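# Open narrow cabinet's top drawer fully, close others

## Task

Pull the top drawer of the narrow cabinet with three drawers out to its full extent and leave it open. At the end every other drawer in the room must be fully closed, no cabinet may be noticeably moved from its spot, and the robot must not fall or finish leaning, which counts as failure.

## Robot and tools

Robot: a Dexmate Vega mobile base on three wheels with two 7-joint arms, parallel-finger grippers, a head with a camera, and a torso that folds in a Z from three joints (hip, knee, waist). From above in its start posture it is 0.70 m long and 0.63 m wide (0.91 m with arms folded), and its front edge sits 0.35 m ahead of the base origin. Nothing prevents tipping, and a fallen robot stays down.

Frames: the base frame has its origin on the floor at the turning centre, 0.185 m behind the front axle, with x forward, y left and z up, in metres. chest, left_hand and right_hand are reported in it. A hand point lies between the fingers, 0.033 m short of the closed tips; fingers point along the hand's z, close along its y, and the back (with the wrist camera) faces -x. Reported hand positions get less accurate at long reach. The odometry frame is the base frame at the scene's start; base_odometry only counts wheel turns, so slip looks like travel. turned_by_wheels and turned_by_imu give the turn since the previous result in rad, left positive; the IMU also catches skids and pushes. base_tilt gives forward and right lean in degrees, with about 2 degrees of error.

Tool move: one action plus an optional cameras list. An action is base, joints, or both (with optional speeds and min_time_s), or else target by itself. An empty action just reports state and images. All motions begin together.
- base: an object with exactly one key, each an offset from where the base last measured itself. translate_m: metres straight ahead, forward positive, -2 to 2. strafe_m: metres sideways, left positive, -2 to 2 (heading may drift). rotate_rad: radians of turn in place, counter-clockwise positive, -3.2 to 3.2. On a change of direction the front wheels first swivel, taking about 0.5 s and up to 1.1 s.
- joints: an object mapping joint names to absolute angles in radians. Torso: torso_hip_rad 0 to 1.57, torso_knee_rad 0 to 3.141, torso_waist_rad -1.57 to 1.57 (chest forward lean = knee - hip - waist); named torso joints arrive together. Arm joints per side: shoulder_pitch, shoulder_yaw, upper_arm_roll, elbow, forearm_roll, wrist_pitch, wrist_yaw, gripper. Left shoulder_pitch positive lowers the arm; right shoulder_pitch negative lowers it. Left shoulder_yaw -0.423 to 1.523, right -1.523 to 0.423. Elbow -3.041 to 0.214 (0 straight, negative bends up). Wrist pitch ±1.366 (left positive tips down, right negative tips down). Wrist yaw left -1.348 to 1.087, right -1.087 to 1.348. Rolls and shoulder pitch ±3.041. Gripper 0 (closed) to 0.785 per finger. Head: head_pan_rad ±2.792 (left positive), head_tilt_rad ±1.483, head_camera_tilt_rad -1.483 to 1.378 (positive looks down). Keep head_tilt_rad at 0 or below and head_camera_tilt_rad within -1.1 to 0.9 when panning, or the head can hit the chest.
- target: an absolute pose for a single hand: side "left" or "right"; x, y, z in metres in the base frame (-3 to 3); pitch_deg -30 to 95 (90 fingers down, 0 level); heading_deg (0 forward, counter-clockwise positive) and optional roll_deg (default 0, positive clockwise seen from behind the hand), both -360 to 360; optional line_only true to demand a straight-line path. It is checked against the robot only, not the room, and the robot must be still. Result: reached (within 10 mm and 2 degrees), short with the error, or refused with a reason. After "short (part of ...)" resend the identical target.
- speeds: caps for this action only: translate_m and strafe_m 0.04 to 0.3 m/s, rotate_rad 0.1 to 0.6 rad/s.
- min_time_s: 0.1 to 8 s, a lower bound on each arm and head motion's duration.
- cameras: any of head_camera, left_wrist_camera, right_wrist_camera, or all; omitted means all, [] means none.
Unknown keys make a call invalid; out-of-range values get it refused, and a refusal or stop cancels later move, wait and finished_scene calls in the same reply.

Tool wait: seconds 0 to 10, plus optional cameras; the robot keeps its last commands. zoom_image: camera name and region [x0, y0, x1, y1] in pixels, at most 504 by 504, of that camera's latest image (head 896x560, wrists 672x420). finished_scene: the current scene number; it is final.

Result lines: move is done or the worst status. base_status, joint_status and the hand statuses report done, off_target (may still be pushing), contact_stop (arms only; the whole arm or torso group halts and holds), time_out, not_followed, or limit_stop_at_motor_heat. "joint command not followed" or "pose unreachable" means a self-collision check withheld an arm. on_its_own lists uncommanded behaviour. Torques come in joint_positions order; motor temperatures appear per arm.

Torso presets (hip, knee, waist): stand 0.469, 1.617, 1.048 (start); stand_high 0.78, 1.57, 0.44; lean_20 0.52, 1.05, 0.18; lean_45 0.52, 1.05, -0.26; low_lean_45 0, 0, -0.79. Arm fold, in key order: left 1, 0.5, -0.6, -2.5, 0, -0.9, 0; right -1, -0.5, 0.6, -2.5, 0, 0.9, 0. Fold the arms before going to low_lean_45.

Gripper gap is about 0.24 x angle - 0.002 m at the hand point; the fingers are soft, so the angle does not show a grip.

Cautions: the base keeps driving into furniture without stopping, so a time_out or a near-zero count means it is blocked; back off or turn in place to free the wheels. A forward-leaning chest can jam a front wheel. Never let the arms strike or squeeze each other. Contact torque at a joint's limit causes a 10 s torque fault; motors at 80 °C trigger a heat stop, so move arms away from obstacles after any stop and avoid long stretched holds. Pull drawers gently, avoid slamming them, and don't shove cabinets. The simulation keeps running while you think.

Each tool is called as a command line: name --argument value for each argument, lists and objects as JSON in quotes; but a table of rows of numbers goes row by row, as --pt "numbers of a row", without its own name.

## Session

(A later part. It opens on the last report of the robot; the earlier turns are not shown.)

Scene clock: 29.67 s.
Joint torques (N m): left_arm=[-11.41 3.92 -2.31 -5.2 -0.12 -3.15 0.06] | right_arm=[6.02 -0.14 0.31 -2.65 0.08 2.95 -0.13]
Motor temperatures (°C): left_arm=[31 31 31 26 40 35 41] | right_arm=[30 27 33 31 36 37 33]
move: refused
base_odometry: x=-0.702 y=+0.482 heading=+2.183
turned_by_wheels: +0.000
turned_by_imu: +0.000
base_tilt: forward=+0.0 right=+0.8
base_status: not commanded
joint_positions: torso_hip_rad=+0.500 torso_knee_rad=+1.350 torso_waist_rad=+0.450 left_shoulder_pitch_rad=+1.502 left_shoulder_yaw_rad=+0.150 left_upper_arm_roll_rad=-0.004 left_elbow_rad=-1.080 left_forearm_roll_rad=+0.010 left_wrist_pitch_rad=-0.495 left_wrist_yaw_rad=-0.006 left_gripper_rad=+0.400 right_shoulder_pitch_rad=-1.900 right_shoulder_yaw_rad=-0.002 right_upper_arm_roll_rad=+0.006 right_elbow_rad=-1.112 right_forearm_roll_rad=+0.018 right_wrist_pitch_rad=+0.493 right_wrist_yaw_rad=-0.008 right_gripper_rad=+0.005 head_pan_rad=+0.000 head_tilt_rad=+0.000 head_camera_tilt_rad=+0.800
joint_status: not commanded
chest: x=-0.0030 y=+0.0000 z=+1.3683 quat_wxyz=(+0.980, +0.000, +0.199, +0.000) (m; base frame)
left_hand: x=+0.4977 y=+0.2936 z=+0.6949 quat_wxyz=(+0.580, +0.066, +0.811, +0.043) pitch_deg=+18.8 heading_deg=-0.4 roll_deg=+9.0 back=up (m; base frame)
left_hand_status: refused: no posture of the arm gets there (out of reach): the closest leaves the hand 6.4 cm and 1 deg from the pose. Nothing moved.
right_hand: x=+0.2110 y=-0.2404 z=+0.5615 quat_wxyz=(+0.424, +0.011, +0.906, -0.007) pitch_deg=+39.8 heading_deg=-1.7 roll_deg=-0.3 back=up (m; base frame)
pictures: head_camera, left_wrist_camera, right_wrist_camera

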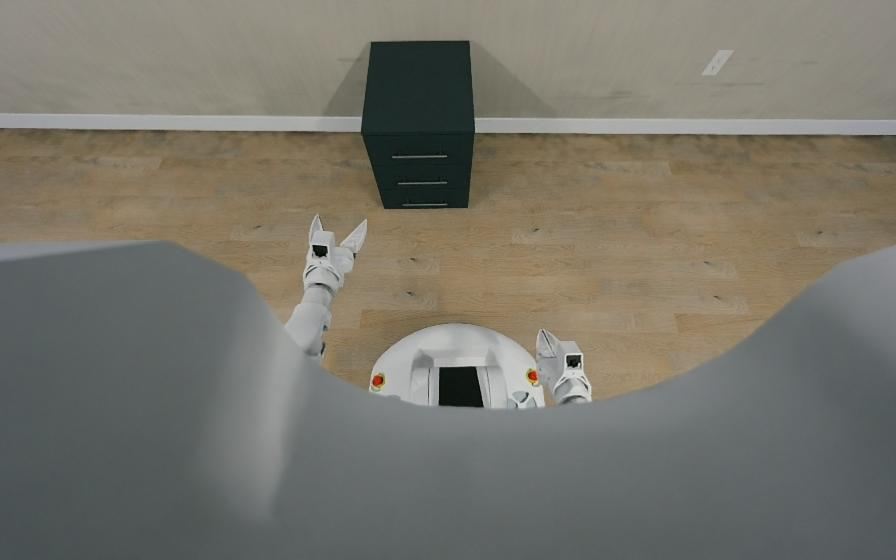

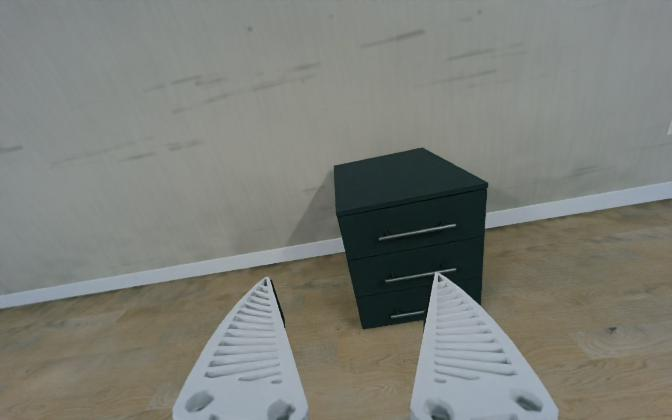

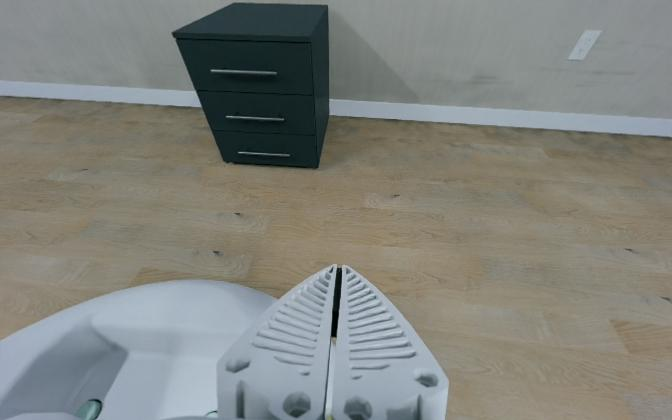

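move --joints '{"right_elbow_rad": -2.3, "left_elbow_rad": -1.8}' --cameras '[]'

move --joints '{"torso_hip_rad": 0.35, "torso_knee_rad": 0.8, "torso_waist_rad": 0.0, "head_camera_tilt_rad": 0.3}'

move --target '{"side": "left", "x": 0.65, "y": 0.2, "z": 0.6, "pitch_deg": 20, "heading_deg": 0, "roll_deg": 90}'

Scene clock: 35.27 s.
Joint torques (N m): left_arm=[-14.78 3.31 -2.47 -8.12 -0.29 -2.37 0.07] | right_arm=[13.61 -1.11 0.83 -7.89 0.14 3.3 -0.13]
Motor temperatures (°C): left_arm=[31 31 31 26 40 35 41] | right_arm=[30 27 33 31 36 37 33]
move: done
base_odometry: x=-0.702 y=+0.482 heading=+2.183
turned_by_wheels: +0.000
turned_by_imu: +0.000
base_tilt: forward=+0.0 right=+0.8
base_status: not commanded
joint_positions: torso_hip_rad=+0.500 torso_knee_rad=+1.350 torso_waist_rad=+0.450 left_shoulder_pitch_rad=+1.500 left_shoulder_yaw_rad=+0.150 left_upper_arm_roll_rad=-0.004 left_elbow_rad=-1.800 left_forearm_roll_rad=+0.010 left_wrist_pitch_rad=-0.495 left_wrist_yaw_rad=-0.006 left_gripper_rad=+0.400 right_shoulder_pitch_rad=-1.900 right_shoulder_yaw_rad=-0.002 right_upper_arm_roll_rad=+0.006 right_elbow_rad=-2.296 right_forearm_roll_rad=+0.018 right_wrist_pitch_rad=+0.493 right_wrist_yaw_rad=-0.008 right_gripper_rad=+0.005 head_pan_rad=+0.000 head_tilt_rad=+0.000 head_camera_tilt_rad=+0.800
joint_status: all done
chest: x=-0.0030 y=+0.0000 z=+1.3683 quat_wxyz=(+0.980, +0.000, +0.199, +0.000) (m; base frame)
left_hand: x=+0.5973 y=+0.2254 z=+1.1380 quat_wxyz=(+0.829, +0.079, +0.553, +0.022) pitch_deg=-22.1 heading_deg=-6.6 roll_deg=+9.6 back=up (m; base frame)
right_hand: x=+0.4646 y=-0.2377 z=+1.2415 quat_wxyz=(+0.857, +0.010, +0.515, +0.000) pitch_deg=-28.0 heading_deg=-1.1 roll_deg=+1.1 back=up (m; base frame)
pictures: none
No camera images: "cameras" was empty.

Scene clock: 38.60 s.
Joint torques (N m): left_arm=[-15.14 1.65 -2.71 -7.66 0 -1.5 -0.31] | right_arm=[10.59 -1.4 0.1 -9.14 0.12 2.78 -0.01]
Motor temperatures (°C): left_arm=[31 31 31 26 40 35 41] | right_arm=[30 27 33 31 36 37 33]
move: done
base_odometry: x=-0.702 y=+0.482 heading=+2.183
turned_by_wheels: +0.000
turned_by_imu: +0.000
base_tilt: forward=+0.0 right=+0.7
base_status: not commanded
joint_positions: torso_hip_rad=+0.350 torso_knee_rad=+0.800 torso_waist_rad=+0.000 left_shoulder_pitch_rad=+1.500 left_shoulder_yaw_rad=+0.150 left_upper_arm_roll_rad=-0.004 left_elbow_rad=-1.800 left_forearm_roll_rad=+0.010 left_wrist_pitch_rad=-0.495 left_wrist_yaw_rad=-0.006 left_gripper_rad=+0.400 right_shoulder_pitch_rad=-1.900 right_shoulder_yaw_rad=-0.002 right_upper_arm_roll_rad=+0.006 right_elbow_rad=-2.300 right_forearm_roll_rad=+0.018 right_wrist_pitch_rad=+0.493 right_wrist_yaw_rad=-0.008 right_gripper_rad=+0.005 head_pan_rad=+0.000 head_tilt_rad=+0.000 head_camera_tilt_rad=+0.300
joint_status: all done
chest: x=-0.0748 y=+0.0000 z=+1.2075 quat_wxyz=(+0.975, +0.000, +0.223, +0.000) (m; base frame)
left_hand: x=+0.5133 y=+0.2254 z=+0.9477 quat_wxyz=(+0.815, +0.079, +0.574, +0.020) pitch_deg=-19.2 heading_deg=-6.5 roll_deg=+9.3 back=up (m; base frame)
right_hand: x=+0.3855 y=-0.2377 z=+1.0601 quat_wxyz=(+0.845, +0.010, +0.535, +0.000) pitch_deg=-25.3 heading_deg=-1.1 roll_deg=+1.0 back=up (m; base frame)
pictures: head_camera, left_wrist_camera, right_wrist_camera

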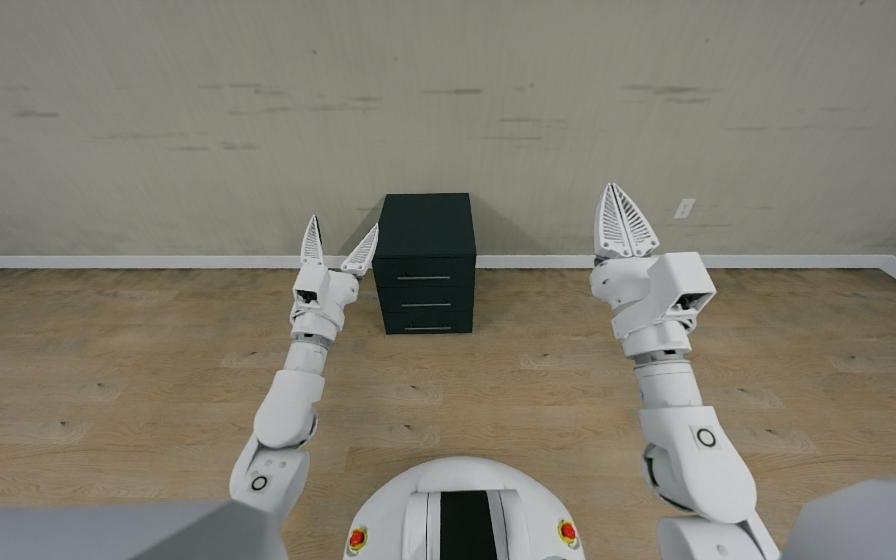

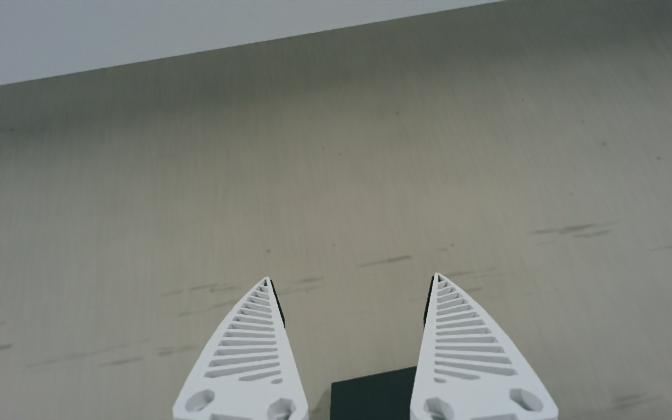

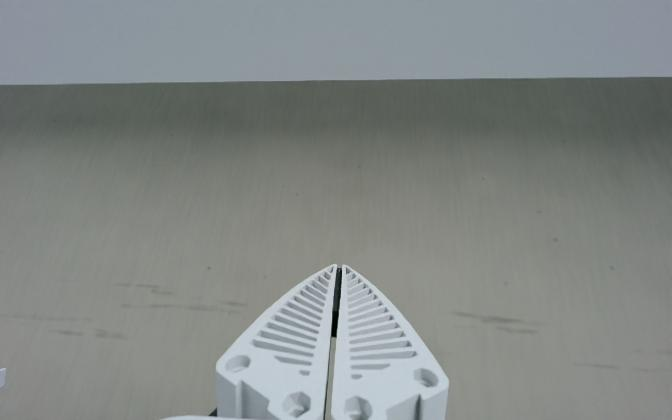

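Scene clock: 44.43 s.
Joint torques (N m): left_arm=[-25 -3.62 -1.25 -6.5 0.86 0.63 1.31] | right_arm=[10.78 -1.97 0.58 -9.12 0.02 2.8 -0.02]
Motor temperatures (°C): left_arm=[31 31 31 26 40 35 41] | right_arm=[30 27 33 32 36 37 33]
move: done
base_odometry: x=-0.702 y=+0.482 heading=+2.183
turned_by_wheels: +0.000
turned_by_imu: +0.000
base_tilt: forward=+0.1 right=+0.8
base_status: not commanded
joint_positions: torso_hip_rad=+0.350 torso_knee_rad=+0.800 torso_waist_rad=+0.000 left_shoulder_pitch_rad=+0.895 left_shoulder_yaw_rad=+0.154 left_upper_arm_roll_rad=+0.422 left_elbow_rad=-0.922 left_forearm_roll_rad=+1.181 left_wrist_pitch_rad=+0.231 left_wrist_yaw_rad=+0.154 left_gripper_rad=+0.400 right_shoulder_pitch_rad=-1.900 right_shoulder_yaw_rad=-0.002 right_upper_arm_roll_rad=+0.006 right_elbow_rad=-2.300 right_forearm_roll_rad=+0.018 right_wrist_pitch_rad=+0.493 right_wrist_yaw_rad=-0.008 right_gripper_rad=+0.005 head_pan_rad=+0.000 head_tilt_rad=+0.000 head_camera_tilt_rad=+0.300
joint_status: not commanded
chest: x=-0.0748 y=+0.0000 z=+1.2075 quat_wxyz=(+0.975, +0.000, +0.223, +0.000) (m; base frame)
left_hand: x=+0.6496 y=+0.2002 z=+0.6001 quat_wxyz=(+0.406, +0.578, +0.580, +0.405) pitch_deg=+20.0 heading_deg=+0.0 roll_deg=+89.8 (m; base frame)
left_hand_status: reached (straight line, planned for 4.6 s): 1 mm and 0.2 deg off.
right_hand: x=+0.3855 y=-0.2377 z=+1.0601 quat_wxyz=(+0.845, +0.010, +0.535, +0.000) pitch_deg=-25.3 heading_deg=-1.1 roll_deg=+1.0 back=up (m; base frame)
pictures: head_camera, left_wrist_camera, right_wrist_camera

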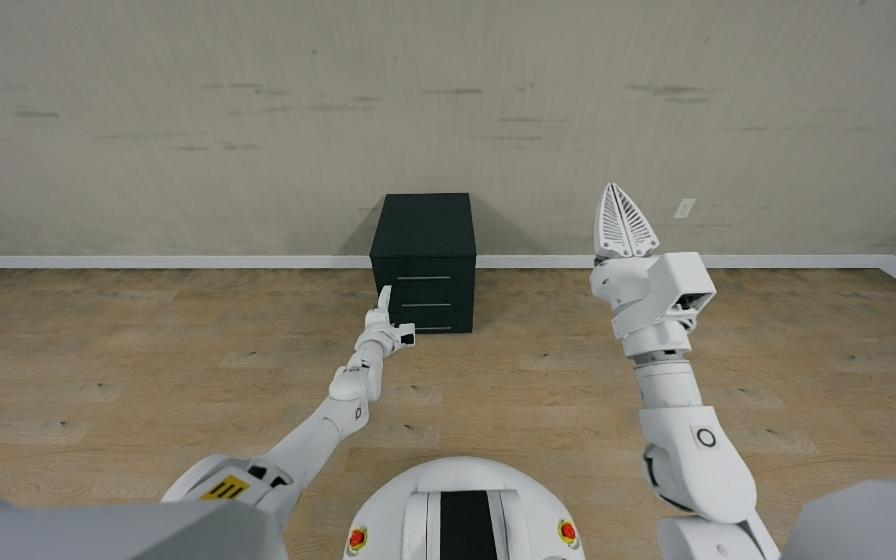

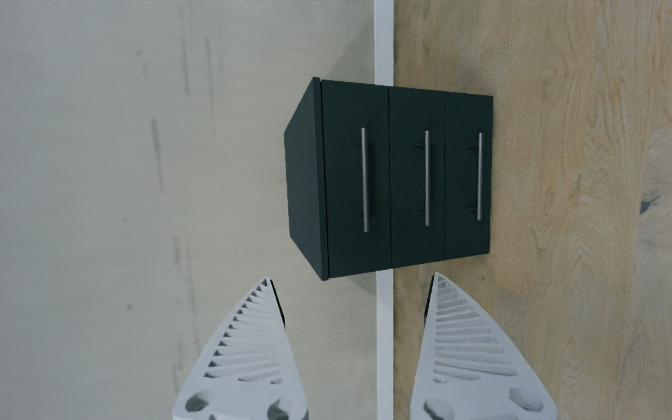

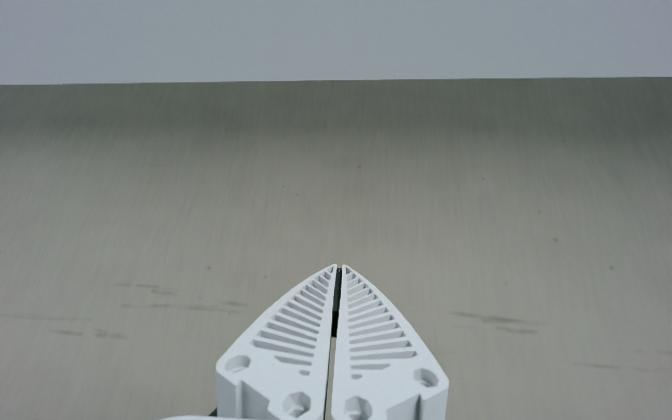

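move --target '{"side": "left", "x": 0.65, "y": 0.1, "z": 0.45, "pitch_deg": 10, "heading_deg": 0, "roll_deg": 90}'

Scene clock: 45.37 s.
Joint torques (N m): left_arm=[-26.34 -3.97 -0.6 -6.05 0.81 0.21 1.38] | right_arm=[10.72 -0.62 0.74 -9.13 0.05 2.79 -0.04]
Motor temperatures (°C): left_arm=[31 31 31 26 40 35 41] | right_arm=[30 27 33 32 36 37 33]
move: refused
base_odometry: x=-0.702 y=+0.482 heading=+2.183
turned_by_wheels: +0.000
turned_by_imu: +0.000
base_tilt: forward=+0.1 right=+0.8
base_status: not commanded
joint_positions: torso_hip_rad=+0.350 torso_knee_rad=+0.800 torso_waist_rad=+0.000 left_shoulder_pitch_rad=+0.893 left_shoulder_yaw_rad=+0.153 left_upper_arm_roll_rad=+0.424 left_elbow_rad=-0.918 left_forearm_roll_rad=+1.182 left_wrist_pitch_rad=+0.232 left_wrist_yaw_rad=+0.154 left_gripper_rad=+0.400 right_shoulder_pitch_rad=-1.900 right_shoulder_yaw_rad=-0.002 right_upper_arm_roll_rad=+0.006 right_elbow_rad=-2.300 right_forearm_roll_rad=+0.018 right_wrist_pitch_rad=+0.493 right_wrist_yaw_rad=-0.008 right_gripper_rad=+0.005 head_pan_rad=+0.000 head_tilt_rad=+0.000 head_camera_tilt_rad=+0.300
joint_status: not commanded
chest: x=-0.0748 y=+0.0000 z=+1.2075 quat_wxyz=(+0.975, +0.000, +0.223, +0.000) (m; base frame)
left_hand: x=+0.6498 y=+0.2002 z=+0.5997 quat_wxyz=(+0.405, +0.579, +0.579, +0.405) pitch_deg=+20.0 heading_deg=+0.0 roll_deg=+90.0 (m; base frame)
left_hand_status: refused: no posture of the arm gets there (out of reach): the closest leaves the hand 13.7 cm and 2 deg from the pose. Nothing moved.
right_hand: x=+0.3855 y=-0.2377 z=+1.0601 quat_wxyz=(+0.845, +0.010, +0.535, +0.000) pitch_deg=-25.3 heading_deg=-1.1 roll_deg=+1.0 back=up (m; base frame)
pictures: head_camera, left_wrist_camera, right_wrist_camera

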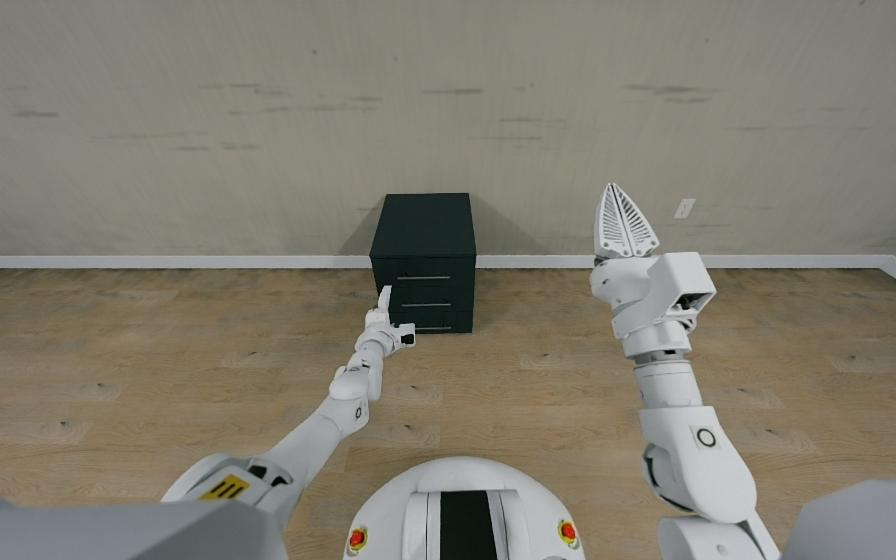

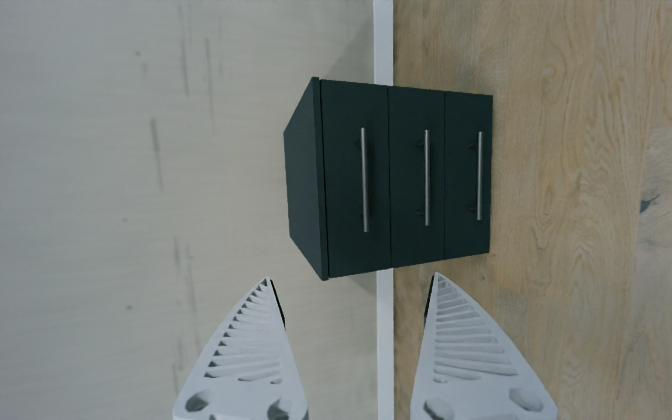

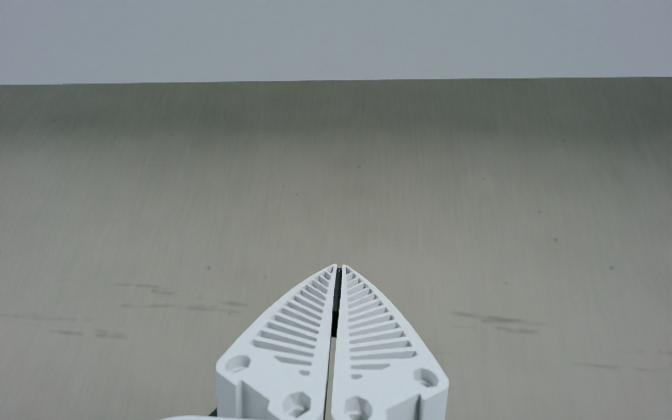

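move --joints '{"torso_hip_rad": 0.3, "torso_knee_rad": 0.6, "torso_waist_rad": -0.35, "head_camera_tilt_rad": 0.1, "left_elbow_rad": -1.3}' --cameras '[]'

move --target '{"side": "left", "x": 0.65, "y": 0.1, "z": 0.45, "pitch_deg": 10, "heading_deg": 0, "roll_deg": 90}'

Scene clock: 48.37 s.
Joint torques (N m): left_arm=[-21.7 -4.5 -0.8 -6.82 0.76 -0.43 1.48] | right_arm=[7.01 -0.67 0.68 -9.64 0.16 3.06 -0.28]
Motor temperatures (°C): left_arm=[31 31 31 26 40 35 41] | right_arm=[30 27 33 32 36 37 33]
move: done
base_odometry: x=-0.702 y=+0.482 heading=+2.183
turned_by_wheels: +0.000
turned_by_imu: +0.000
base_tilt: forward=+0.0 right=+0.7
base_status: not commanded
joint_positions: torso_hip_rad=+0.300 torso_knee_rad=+0.600 torso_waist_rad=-0.350 left_shoulder_pitch_rad=+0.893 left_shoulder_yaw_rad=+0.153 left_upper_arm_roll_rad=+0.424 left_elbow_rad=-1.296 left_forearm_roll_rad=+1.183 left_wrist_pitch_rad=+0.232 left_wrist_yaw_rad=+0.154 left_gripper_rad=+0.400 right_shoulder_pitch_rad=-1.900 right_shoulder_yaw_rad=-0.002 right_upper_arm_roll_rad=+0.006 right_elbow_rad=-2.300 right_forearm_roll_rad=+0.018 right_wrist_pitch_rad=+0.493 right_wrist_yaw_rad=-0.008 right_gripper_rad=+0.005 head_pan_rad=+0.000 head_tilt_rad=+0.000 head_camera_tilt_rad=+0.100
joint_status: all done
chest: x=-0.0186 y=+0.0000 z=+1.1022 quat_wxyz=(+0.948, +0.000, +0.319, +0.000) (m; base frame)
left_hand: x=+0.6751 y=+0.1176 z=+0.5748 quat_wxyz=(+0.501, +0.538, +0.556, +0.387) pitch_deg=+11.5 heading_deg=-6.4 roll_deg=+81.7 (m; base frame)
right_hand: x=+0.4032 y=-0.2377 z=+0.8663 quat_wxyz=(+0.787, +0.010, +0.616, -0.001) pitch_deg=-13.9 heading_deg=-1.0 roll_deg=+0.8 back=up (m; base frame)
pictures: none
No camera images: "cameras" was empty.

Scene clock: 48.67 s.
Joint torques (N m): left_arm=[-21.51 -4.16 -0.32 -8.32 0.97 -0.45 1.17] | right_arm=[8.1 -0.38 0.47 -7.99 0.23 3.02 0.06]
Motor temperatures (°C): left_arm=[31 31 31 26 40 35 41] | right_arm=[30 27 33 32 36 37 33]
move: refused
base_odometry: x=-0.702 y=+0.482 heading=+2.183
turned_by_wheels: +0.000
turned_by_imu: +0.000
base_tilt: forward=+0.0 right=+0.7
base_status: not commanded
joint_positions: torso_hip_rad=+0.300 torso_knee_rad=+0.600 torso_waist_rad=-0.350 left_shoulder_pitch_rad=+0.893 left_shoulder_yaw_rad=+0.153 left_upper_arm_roll_rad=+0.424 left_elbow_rad=-1.298 left_forearm_roll_rad=+1.183 left_wrist_pitch_rad=+0.232 left_wrist_yaw_rad=+0.154 left_gripper_rad=+0.400 right_shoulder_pitch_rad=-1.900 right_shoulder_yaw_rad=-0.002 right_upper_arm_roll_rad=+0.006 right_elbow_rad=-2.300 right_forearm_roll_rad=+0.018 right_wrist_pitch_rad=+0.493 right_wrist_yaw_rad=-0.008 right_gripper_rad=+0.005 head_pan_rad=+0.000 head_tilt_rad=+0.000 head_camera_tilt_rad=+0.100
joint_status: not commanded
chest: x=-0.0186 y=+0.0000 z=+1.1022 quat_wxyz=(+0.948, +0.000, +0.319, +0.000) (m; base frame)
left_hand: x=+0.6755 y=+0.1172 z=+0.5761 quat_wxyz=(+0.502, +0.538, +0.556, +0.387) pitch_deg=+11.4 heading_deg=-6.4 roll_deg=+81.7 (m; base frame)
left_hand_status: refused: no posture of the arm gets there (out of reach): the closest leaves the hand 2.8 cm and 0 deg from the pose. Nothing moved.
right_hand: x=+0.4032 y=-0.2377 z=+0.8663 quat_wxyz=(+0.787, +0.010, +0.616, -0.001) pitch_deg=-13.9 heading_deg=-1.0 roll_deg=+0.8 back=up (m; base frame)
pictures: head_camera, left_wrist_camera, right_wrist_camera

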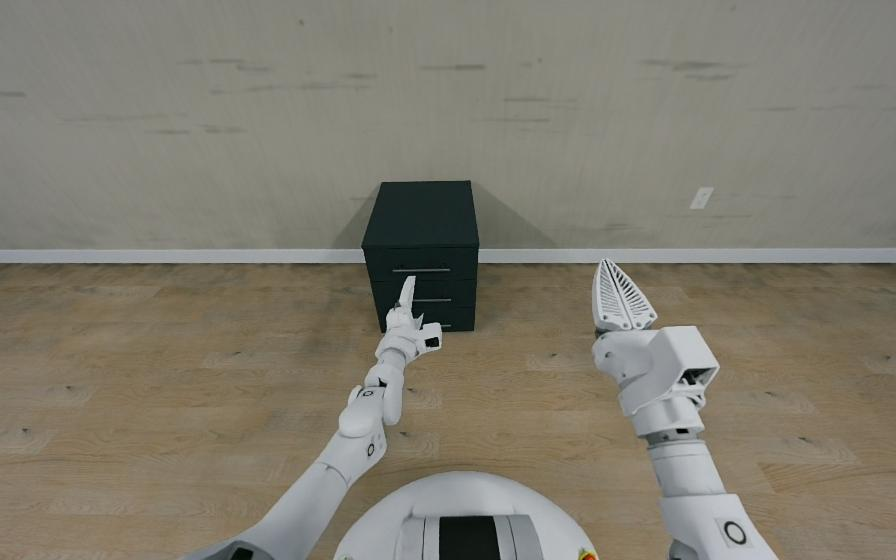

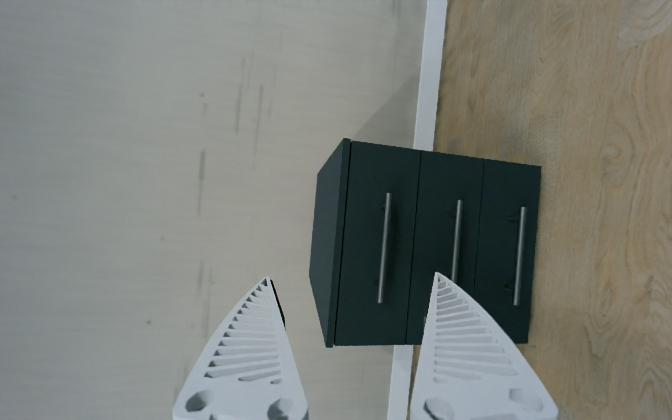

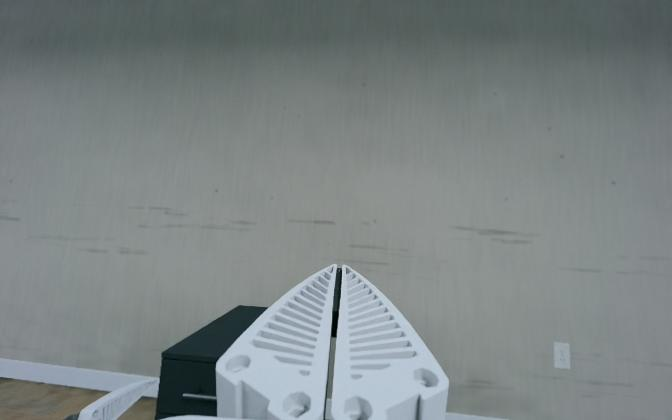

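move --target '{"side": "left", "x": 0.6, "y": 0.1, "z": 0.46, "pitch_deg": 15, "heading_deg": 0, "roll_deg": 90}'

Scene clock: 49.17 s.
Joint torques (N m): left_arm=[-22.21 -3.66 -0.69 -8.37 0.96 -0.36 1.14] | right_arm=[7.33 -1.04 0.29 -9.14 0.07 2.97 -0.2]
Motor temperatures (°C): left_arm=[31 31 31 26 40 35 41] | right_arm=[30 27 33 32 36 37 33]
move: refused
base_odometry: x=-0.702 y=+0.482 heading=+2.183
turned_by_wheels: +0.000
turned_by_imu: +0.000
base_tilt: forward=+0.1 right=+0.7
base_status: not commanded
joint_positions: torso_hip_rad=+0.300 torso_knee_rad=+0.600 torso_waist_rad=-0.350 left_shoulder_pitch_rad=+0.893 left_shoulder_yaw_rad=+0.153 left_upper_arm_roll_rad=+0.424 left_elbow_rad=-1.299 left_forearm_roll_rad=+1.183 left_wrist_pitch_rad=+0.232 left_wrist_yaw_rad=+0.154 left_gripper_rad=+0.400 right_shoulder_pitch_rad=-1.900 right_shoulder_yaw_rad=-0.002 right_upper_arm_roll_rad=+0.006 right_elbow_rad=-2.300 right_forearm_roll_rad=+0.018 right_wrist_pitch_rad=+0.493 right_wrist_yaw_rad=-0.008 right_gripper_rad=+0.005 head_pan_rad=+0.000 head_tilt_rad=+0.000 head_camera_tilt_rad=+0.100
joint_status: not commanded
chest: x=-0.0186 y=+0.0000 z=+1.1022 quat_wxyz=(+0.948, +0.000, +0.319, +0.000) (m; base frame)
left_hand: x=+0.6757 y=+0.1169 z=+0.5770 quat_wxyz=(+0.502, +0.538, +0.556, +0.387) pitch_deg=+11.3 heading_deg=-6.4 roll_deg=+81.7 (m; base frame)
left_hand_status: refused: the best posture that gets there brings the left wrist within 0.0 cm of the torso (limit 2.6). Nothing moved.
right_hand: x=+0.4032 y=-0.2377 z=+0.8663 quat_wxyz=(+0.787, +0.010, +0.616, -0.001) pitch_deg=-13.9 heading_deg=-1.0 roll_deg=+0.8 back=up (m; base frame)
pictures: head_camera, left_wrist_camera, right_wrist_camera

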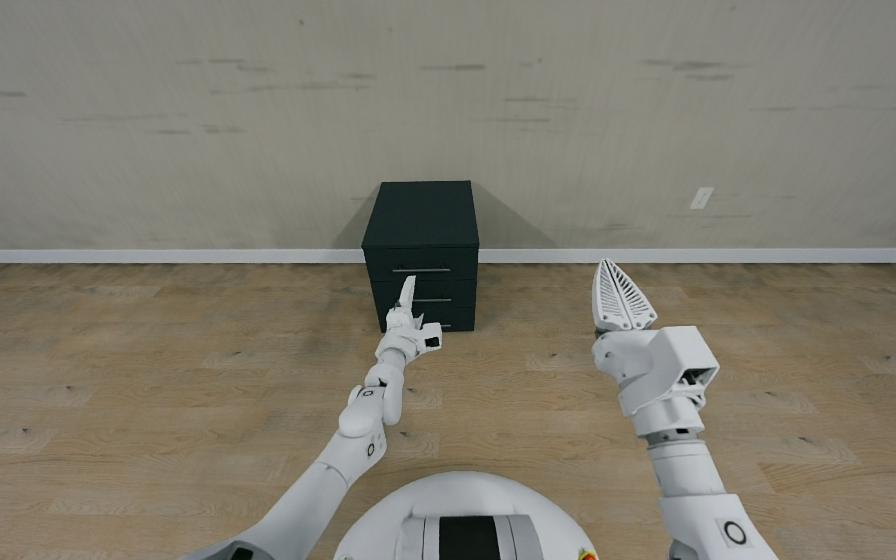

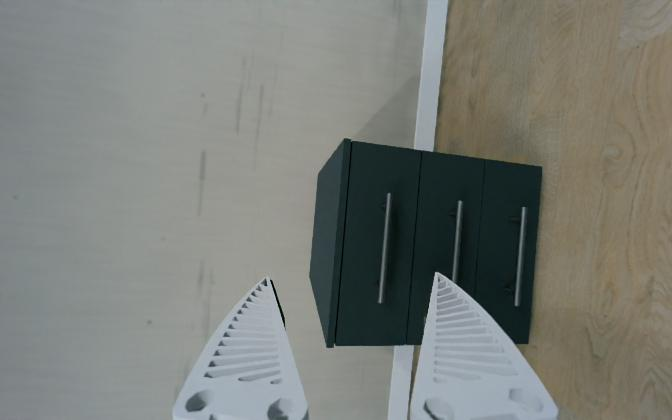

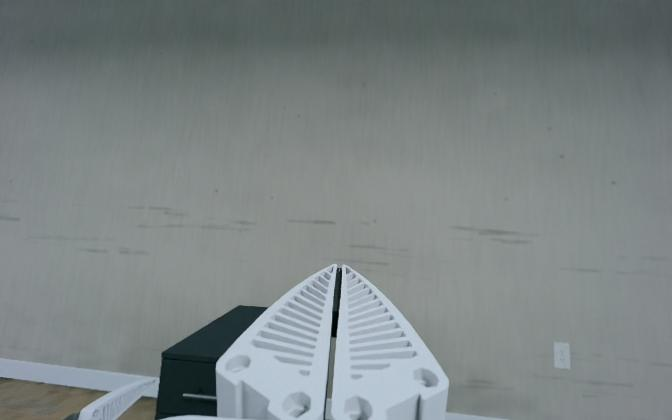

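Prefer y=0.2 alignment; try it, also higher pitch.

move --target '{"side": "left", "x": 0.65, "y": 0.2, "z": 0.46, "pitch_deg": 20, "heading_deg": 0, "roll_deg": 90}'

Scene clock: 51.93 s.
Joint torques (N m): left_arm=[-20.6 -2.93 -3.96 -6.99 0.99 0.21 1.33] | right_arm=[6.99 -0.82 0.64 -7.94 0.04 2.88 -0.02]
Motor temperatures (°C): left_arm=[32 31 31 26 40 35 41] | right_arm=[30 27 33 32 36 37 33]
move: done
base_odometry: x=-0.702 y=+0.482 heading=+2.183
turned_by_wheels: +0.000
turned_by_imu: +0.000
base_tilt: forward=+0.0 right=+0.7
base_status: not commanded
joint_positions: torso_hip_rad=+0.300 torso_knee_rad=+0.600 torso_waist_rad=-0.350 left_shoulder_pitch_rad=+0.824 left_shoulder_yaw_rad=+0.163 left_upper_arm_roll_rad=+0.419 left_elbow_rad=-0.975 left_forearm_roll_rad=+1.191 left_wrist_pitch_rad=+0.242 left_wrist_yaw_rad=+0.233 left_gripper_rad=+0.400 right_shoulder_pitch_rad=-1.900 right_shoulder_yaw_rad=-0.002 right_upper_arm_roll_rad=+0.006 right_elbow_rad=-2.300 right_forearm_roll_rad=+0.018 right_wrist_pitch_rad=+0.493 right_wrist_yaw_rad=-0.008 right_gripper_rad=+0.005 head_pan_rad=+0.000 head_tilt_rad=+0.000 head_camera_tilt_rad=+0.100
joint_status: not commanded
chest: x=-0.0186 y=+0.0000 z=+1.1022 quat_wxyz=(+0.948, +0.000, +0.319, +0.000) (m; base frame)
left_hand: x=+0.6501 y=+0.1991 z=+0.4608 quat_wxyz=(+0.406, +0.579, +0.579, +0.405) pitch_deg=+20.0 heading_deg=-0.1 roll_deg=+89.9 (m; base frame)
left_hand_status: reached (straight line, planned for 1.4 s): 1 mm and 0.1 deg off.
right_hand: x=+0.4032 y=-0.2377 z=+0.8663 quat_wxyz=(+0.787, +0.010, +0.616, -0.001) pitch_deg=-13.9 heading_deg=-1.0 roll_deg=+0.8 back=up (m; base frame)
pictures: head_camera, left_wrist_camera, right_wrist_camera

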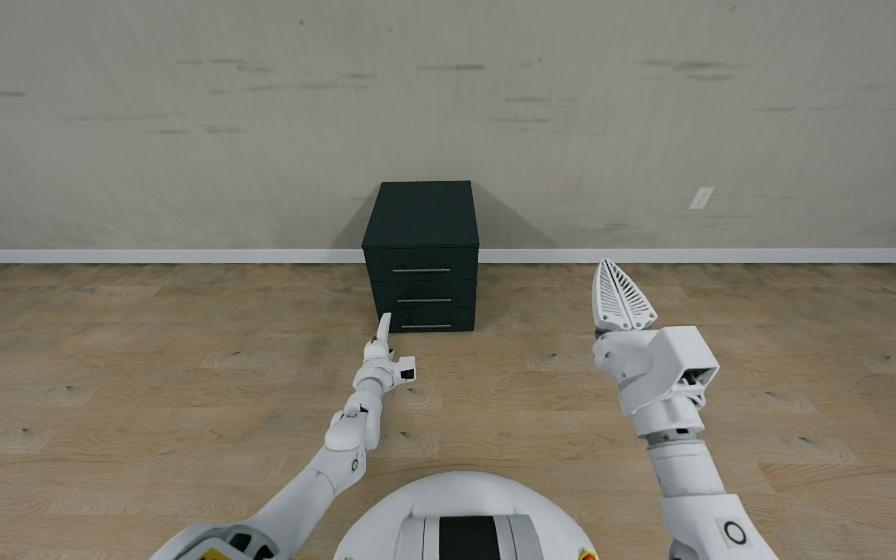

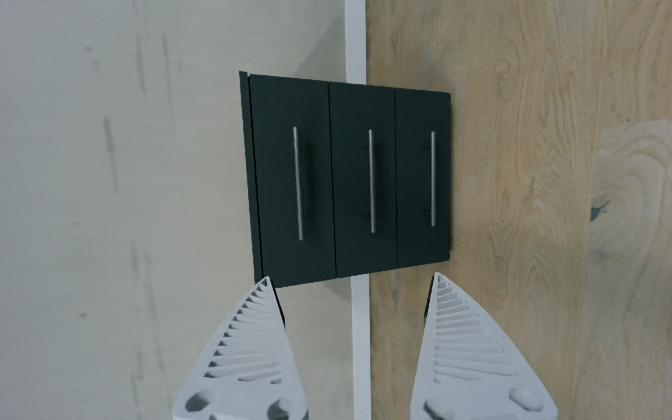

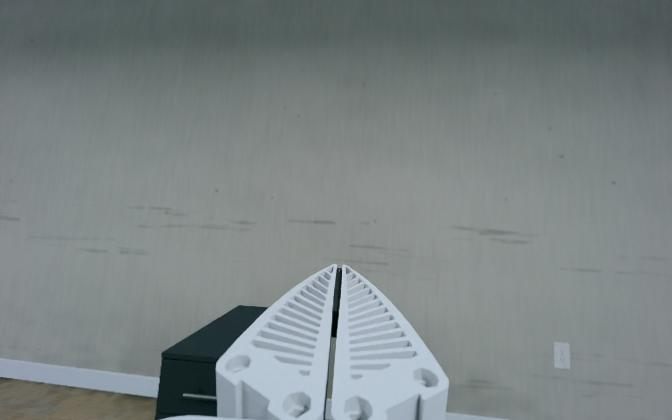

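move --target '{"side": "left", "x": 0.65, "y": 0.2, "z": 0.48, "pitch_deg": 20, "heading_deg": 0, "roll_deg": 90}' --cameras '[]'

move --base '{"strafe_m": -0.11}' --cameras '["left_wrist_camera"]'

move --base '{"translate_m": 0.15}'

Scene clock: 54.27 s.
Joint torques (N m): left_arm=[-10.16 1.39 -6.33 -6.28 0.93 0.29 0.68] | right_arm=[8.09 -0.61 0.76 -8.73 0.01 2.8 -0.12]
Motor temperatures (°C): left_arm=[32 31 31 26 40 35 41] | right_arm=[30 27 33 32 36 37 33]
move: done
base_odometry: x=-0.702 y=+0.482 heading=+2.183
turned_by_wheels: +0.000
turned_by_imu: +0.000
base_tilt: forward=+0.0 right=+0.8
base_status: not commanded
joint_positions: torso_hip_rad=+0.300 torso_knee_rad=+0.600 torso_waist_rad=-0.350 left_shoulder_pitch_rad=+0.871 left_shoulder_yaw_rad=+0.192 left_upper_arm_roll_rad=+0.413 left_elbow_rad=-1.112 left_forearm_roll_rad=+1.204 left_wrist_pitch_rad=+0.272 left_wrist_yaw_rad=+0.152 left_gripper_rad=+0.400 right_shoulder_pitch_rad=-1.900 right_shoulder_yaw_rad=-0.002 right_upper_arm_roll_rad=+0.006 right_elbow_rad=-2.300 right_forearm_roll_rad=+0.018 right_wrist_pitch_rad=+0.493 right_wrist_yaw_rad=-0.008 right_gripper_rad=+0.005 head_pan_rad=+0.000 head_tilt_rad=+0.000 head_camera_tilt_rad=+0.100
joint_status: not commanded
chest: x=-0.0186 y=+0.0000 z=+1.1022 quat_wxyz=(+0.948, +0.000, +0.319, +0.000) (m; base frame)
left_hand: x=+0.6500 y=+0.1998 z=+0.4794 quat_wxyz=(+0.406, +0.579, +0.579, +0.405) pitch_deg=+20.0 heading_deg=+0.0 roll_deg=+90.0 (m; base frame)
left_hand_status: reached (straight line, planned for 0.8 s): 1 mm and 0.0 deg off.
right_hand: x=+0.4032 y=-0.2377 z=+0.8663 quat_wxyz=(+0.787, +0.010, +0.616, -0.001) pitch_deg=-13.9 heading_deg=-1.0 roll_deg=+0.8 back=up (m; base frame)
pictures: none
No camera images: "cameras" was empty.

Scene clock: 56.90 s.
Joint torques (N m): left_arm=[-9.25 2.31 -5.51 -6.34 0.91 -0.72 0.87] | right_arm=[7.37 -1.4 0.5 -8.13 -0.02 2.44 -0.15]
Motor temperatures (°C): left_arm=[32 31 31 26 40 35 41] | right_arm=[30 27 33 32 36 37 33]
move: done
base_odometry: x=-0.613 y=+0.545 heading=+2.181
turned_by_wheels: -0.002
turned_by_imu: -0.003
base_tilt: forward=+0.0 right=+0.8
base_status: done
joint_positions: torso_hip_rad=+0.300 torso_knee_rad=+0.600 torso_waist_rad=-0.350 left_shoulder_pitch_rad=+0.873 left_shoulder_yaw_rad=+0.193 left_upper_arm_roll_rad=+0.413 left_elbow_rad=-1.116 left_forearm_roll_rad=+1.204 left_wrist_pitch_rad=+0.273 left_wrist_yaw_rad=+0.149 left_gripper_rad=+0.400 right_shoulder_pitch_rad=-1.900 right_shoulder_yaw_rad=-0.002 right_upper_arm_roll_rad=+0.006 right_elbow_rad=-2.300 right_forearm_roll_rad=+0.018 right_wrist_pitch_rad=+0.493 right_wrist_yaw_rad=-0.008 right_gripper_rad=+0.005 head_pan_rad=+0.000 head_tilt_rad=+0.000 head_camera_tilt_rad=+0.100
joint_status: not commanded
chest: x=-0.0186 y=+0.0000 z=+1.1022 quat_wxyz=(+0.948, +0.000, +0.319, +0.000) (m; base frame)
left_hand: x=+0.6500 y=+0.1998 z=+0.4799 quat_wxyz=(+0.406, +0.579, +0.579, +0.405) pitch_deg=+20.0 heading_deg=+0.0 roll_deg=+90.0 (m; base frame)
right_hand: x=+0.4032 y=-0.2377 z=+0.8663 quat_wxyz=(+0.787, +0.010, +0.616, -0.001) pitch_deg=-13.9 heading_deg=-1.0 roll_deg=+0.8 back=up (m; base frame)
pictures: left_wrist_camera

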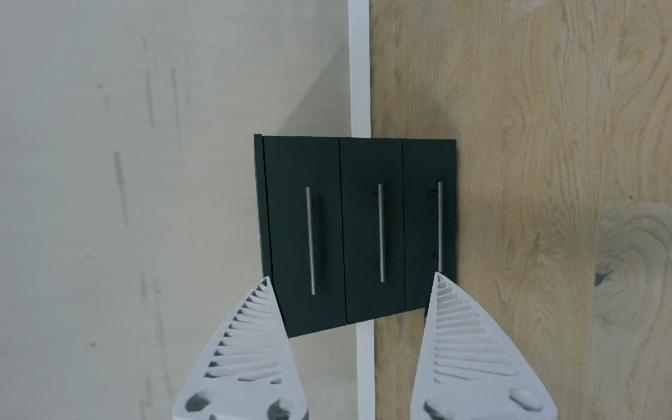

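Scene clock: 59.33 s.
Joint torques (N m): left_arm=[-11.67 2.49 -6.27 -6.95 0.82 0.38 0.98] | right_arm=[7.81 -1.27 0.62 -9.5 0.19 3.12 0.01]
Motor temperatures (°C): left_arm=[32 31 31 26 40 35 41] | right_arm=[30 27 33 32 36 37 33]
move: done
base_odometry: x=-0.698 y=+0.669 heading=+2.181
turned_by_wheels: +0.001
turned_by_imu: -0.002
base_tilt: forward=+0.1 right=+0.8
base_status: done
joint_positions: torso_hip_rad=+0.300 torso_knee_rad=+0.600 torso_waist_rad=-0.350 left_shoulder_pitch_rad=+0.873 left_shoulder_yaw_rad=+0.193 left_upper_arm_roll_rad=+0.413 left_elbow_rad=-1.116 left_forearm_roll_rad=+1.204 left_wrist_pitch_rad=+0.273 left_wrist_yaw_rad=+0.149 left_gripper_rad=+0.400 right_shoulder_pitch_rad=-1.900 right_shoulder_yaw_rad=-0.002 right_upper_arm_roll_rad=+0.006 right_elbow_rad=-2.300 right_forearm_roll_rad=+0.018 right_wrist_pitch_rad=+0.493 right_wrist_yaw_rad=-0.008 right_gripper_rad=+0.005 head_pan_rad=+0.000 head_tilt_rad=+0.000 head_camera_tilt_rad=+0.100
joint_status: not commanded
chest: x=-0.0185 y=+0.0000 z=+1.1022 quat_wxyz=(+0.948, +0.000, +0.319, +0.000) (m; base frame)
left_hand: x=+0.6500 y=+0.1998 z=+0.4799 quat_wxyz=(+0.406, +0.579, +0.579, +0.405) pitch_deg=+20.0 heading_deg=+0.0 roll_deg=+90.0 (m; base frame)
right_hand: x=+0.4033 y=-0.2377 z=+0.8663 quat_wxyz=(+0.787, +0.010, +0.616, -0.001) pitch_deg=-13.9 heading_deg=-1.0 roll_deg=+0.8 back=up (m; base frame)
pictures: head_camera, left_wrist_camera, right_wrist_camera

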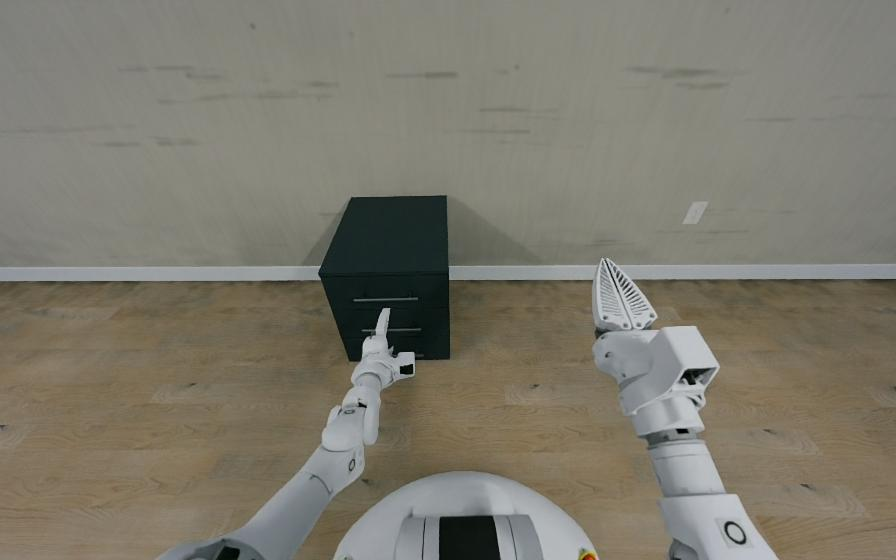

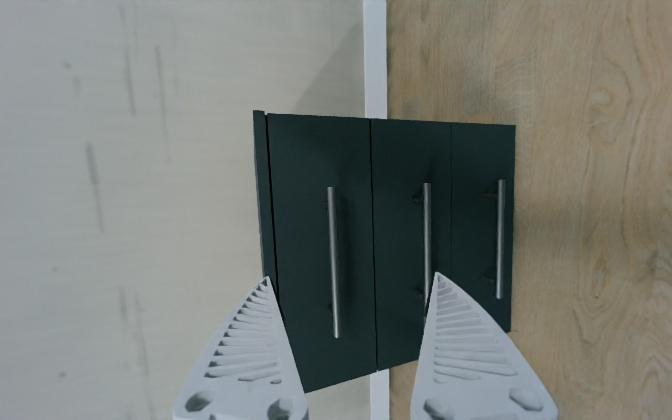

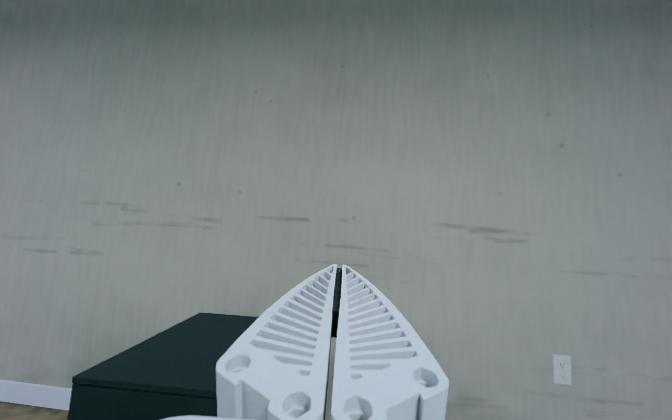

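move --base '{"translate_m": 0.08}' --speeds '{"translate_m": 0.08}' --cameras '["left_wrist_camera", "head_camera"]'

Scene clock: 61.50 s.
Joint torques (N m): left_arm=[-11.94 0.71 -6.04 -6.61 0.77 -0.74 1.03] | right_arm=[7.03 -1.83 -0.03 -8.28 0.08 2.83 0]
Motor temperatures (°C): left_arm=[32 31 31 26 40 35 41] | right_arm=[30 27 33 32 36 37 33]
move: done
base_odometry: x=-0.744 y=+0.734 heading=+2.182
turned_by_wheels: +0.001
turned_by_imu: +0.001
base_tilt: forward=+0.1 right=+0.7
base_status: done
joint_positions: torso_hip_rad=+0.300 torso_knee_rad=+0.600 torso_waist_rad=-0.350 left_shoulder_pitch_rad=+0.873 left_shoulder_yaw_rad=+0.193 left_upper_arm_roll_rad=+0.413 left_elbow_rad=-1.116 left_forearm_roll_rad=+1.204 left_wrist_pitch_rad=+0.273 left_wrist_yaw_rad=+0.149 left_gripper_rad=+0.400 right_shoulder_pitch_rad=-1.900 right_shoulder_yaw_rad=-0.002 right_upper_arm_roll_rad=+0.006 right_elbow_rad=-2.300 right_forearm_roll_rad=+0.018 right_wrist_pitch_rad=+0.493 right_wrist_yaw_rad=-0.008 right_gripper_rad=+0.005 head_pan_rad=+0.000 head_tilt_rad=+0.000 head_camera_tilt_rad=+0.100
joint_status: not commanded
chest: x=-0.0185 y=+0.0000 z=+1.1022 quat_wxyz=(+0.948, +0.000, +0.319, +0.000) (m; base frame)
left_hand: x=+0.6499 y=+0.1998 z=+0.4799 quat_wxyz=(+0.406, +0.579, +0.579, +0.405) pitch_deg=+20.0 heading_deg=+0.0 roll_deg=+90.0 (m; base frame)
right_hand: x=+0.4033 y=-0.2377 z=+0.8663 quat_wxyz=(+0.787, +0.010, +0.616, -0.001) pitch_deg=-13.9 heading_deg=-1.0 roll_deg=+0.8 back=up (m; base frame)
pictures: head_camera, left_wrist_camera

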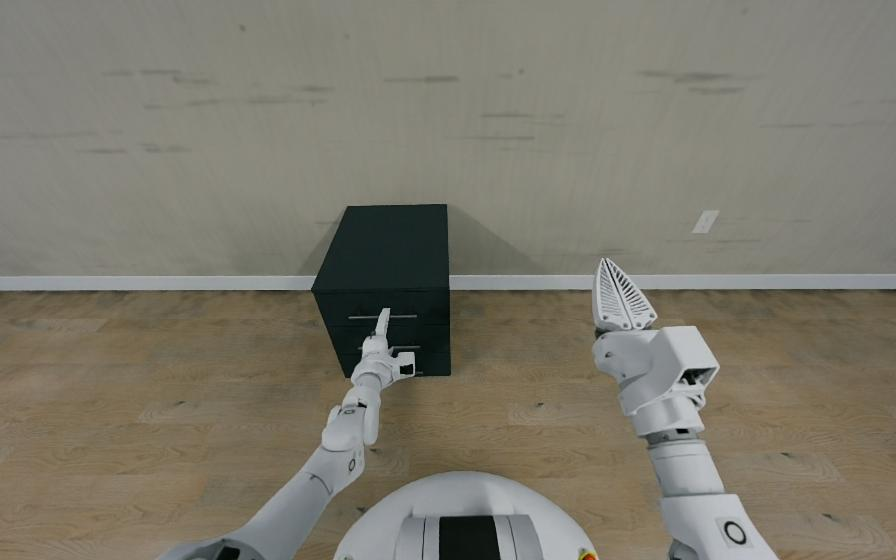

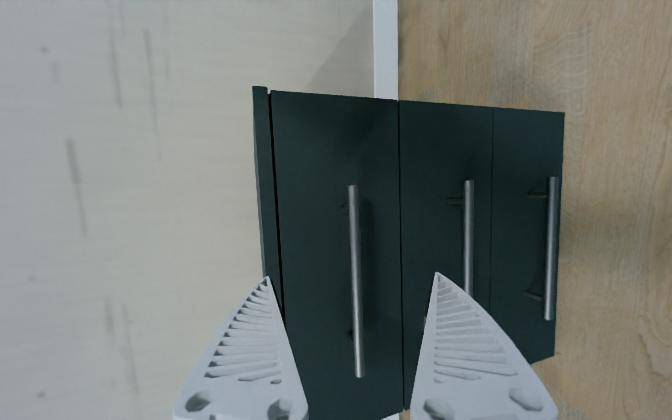

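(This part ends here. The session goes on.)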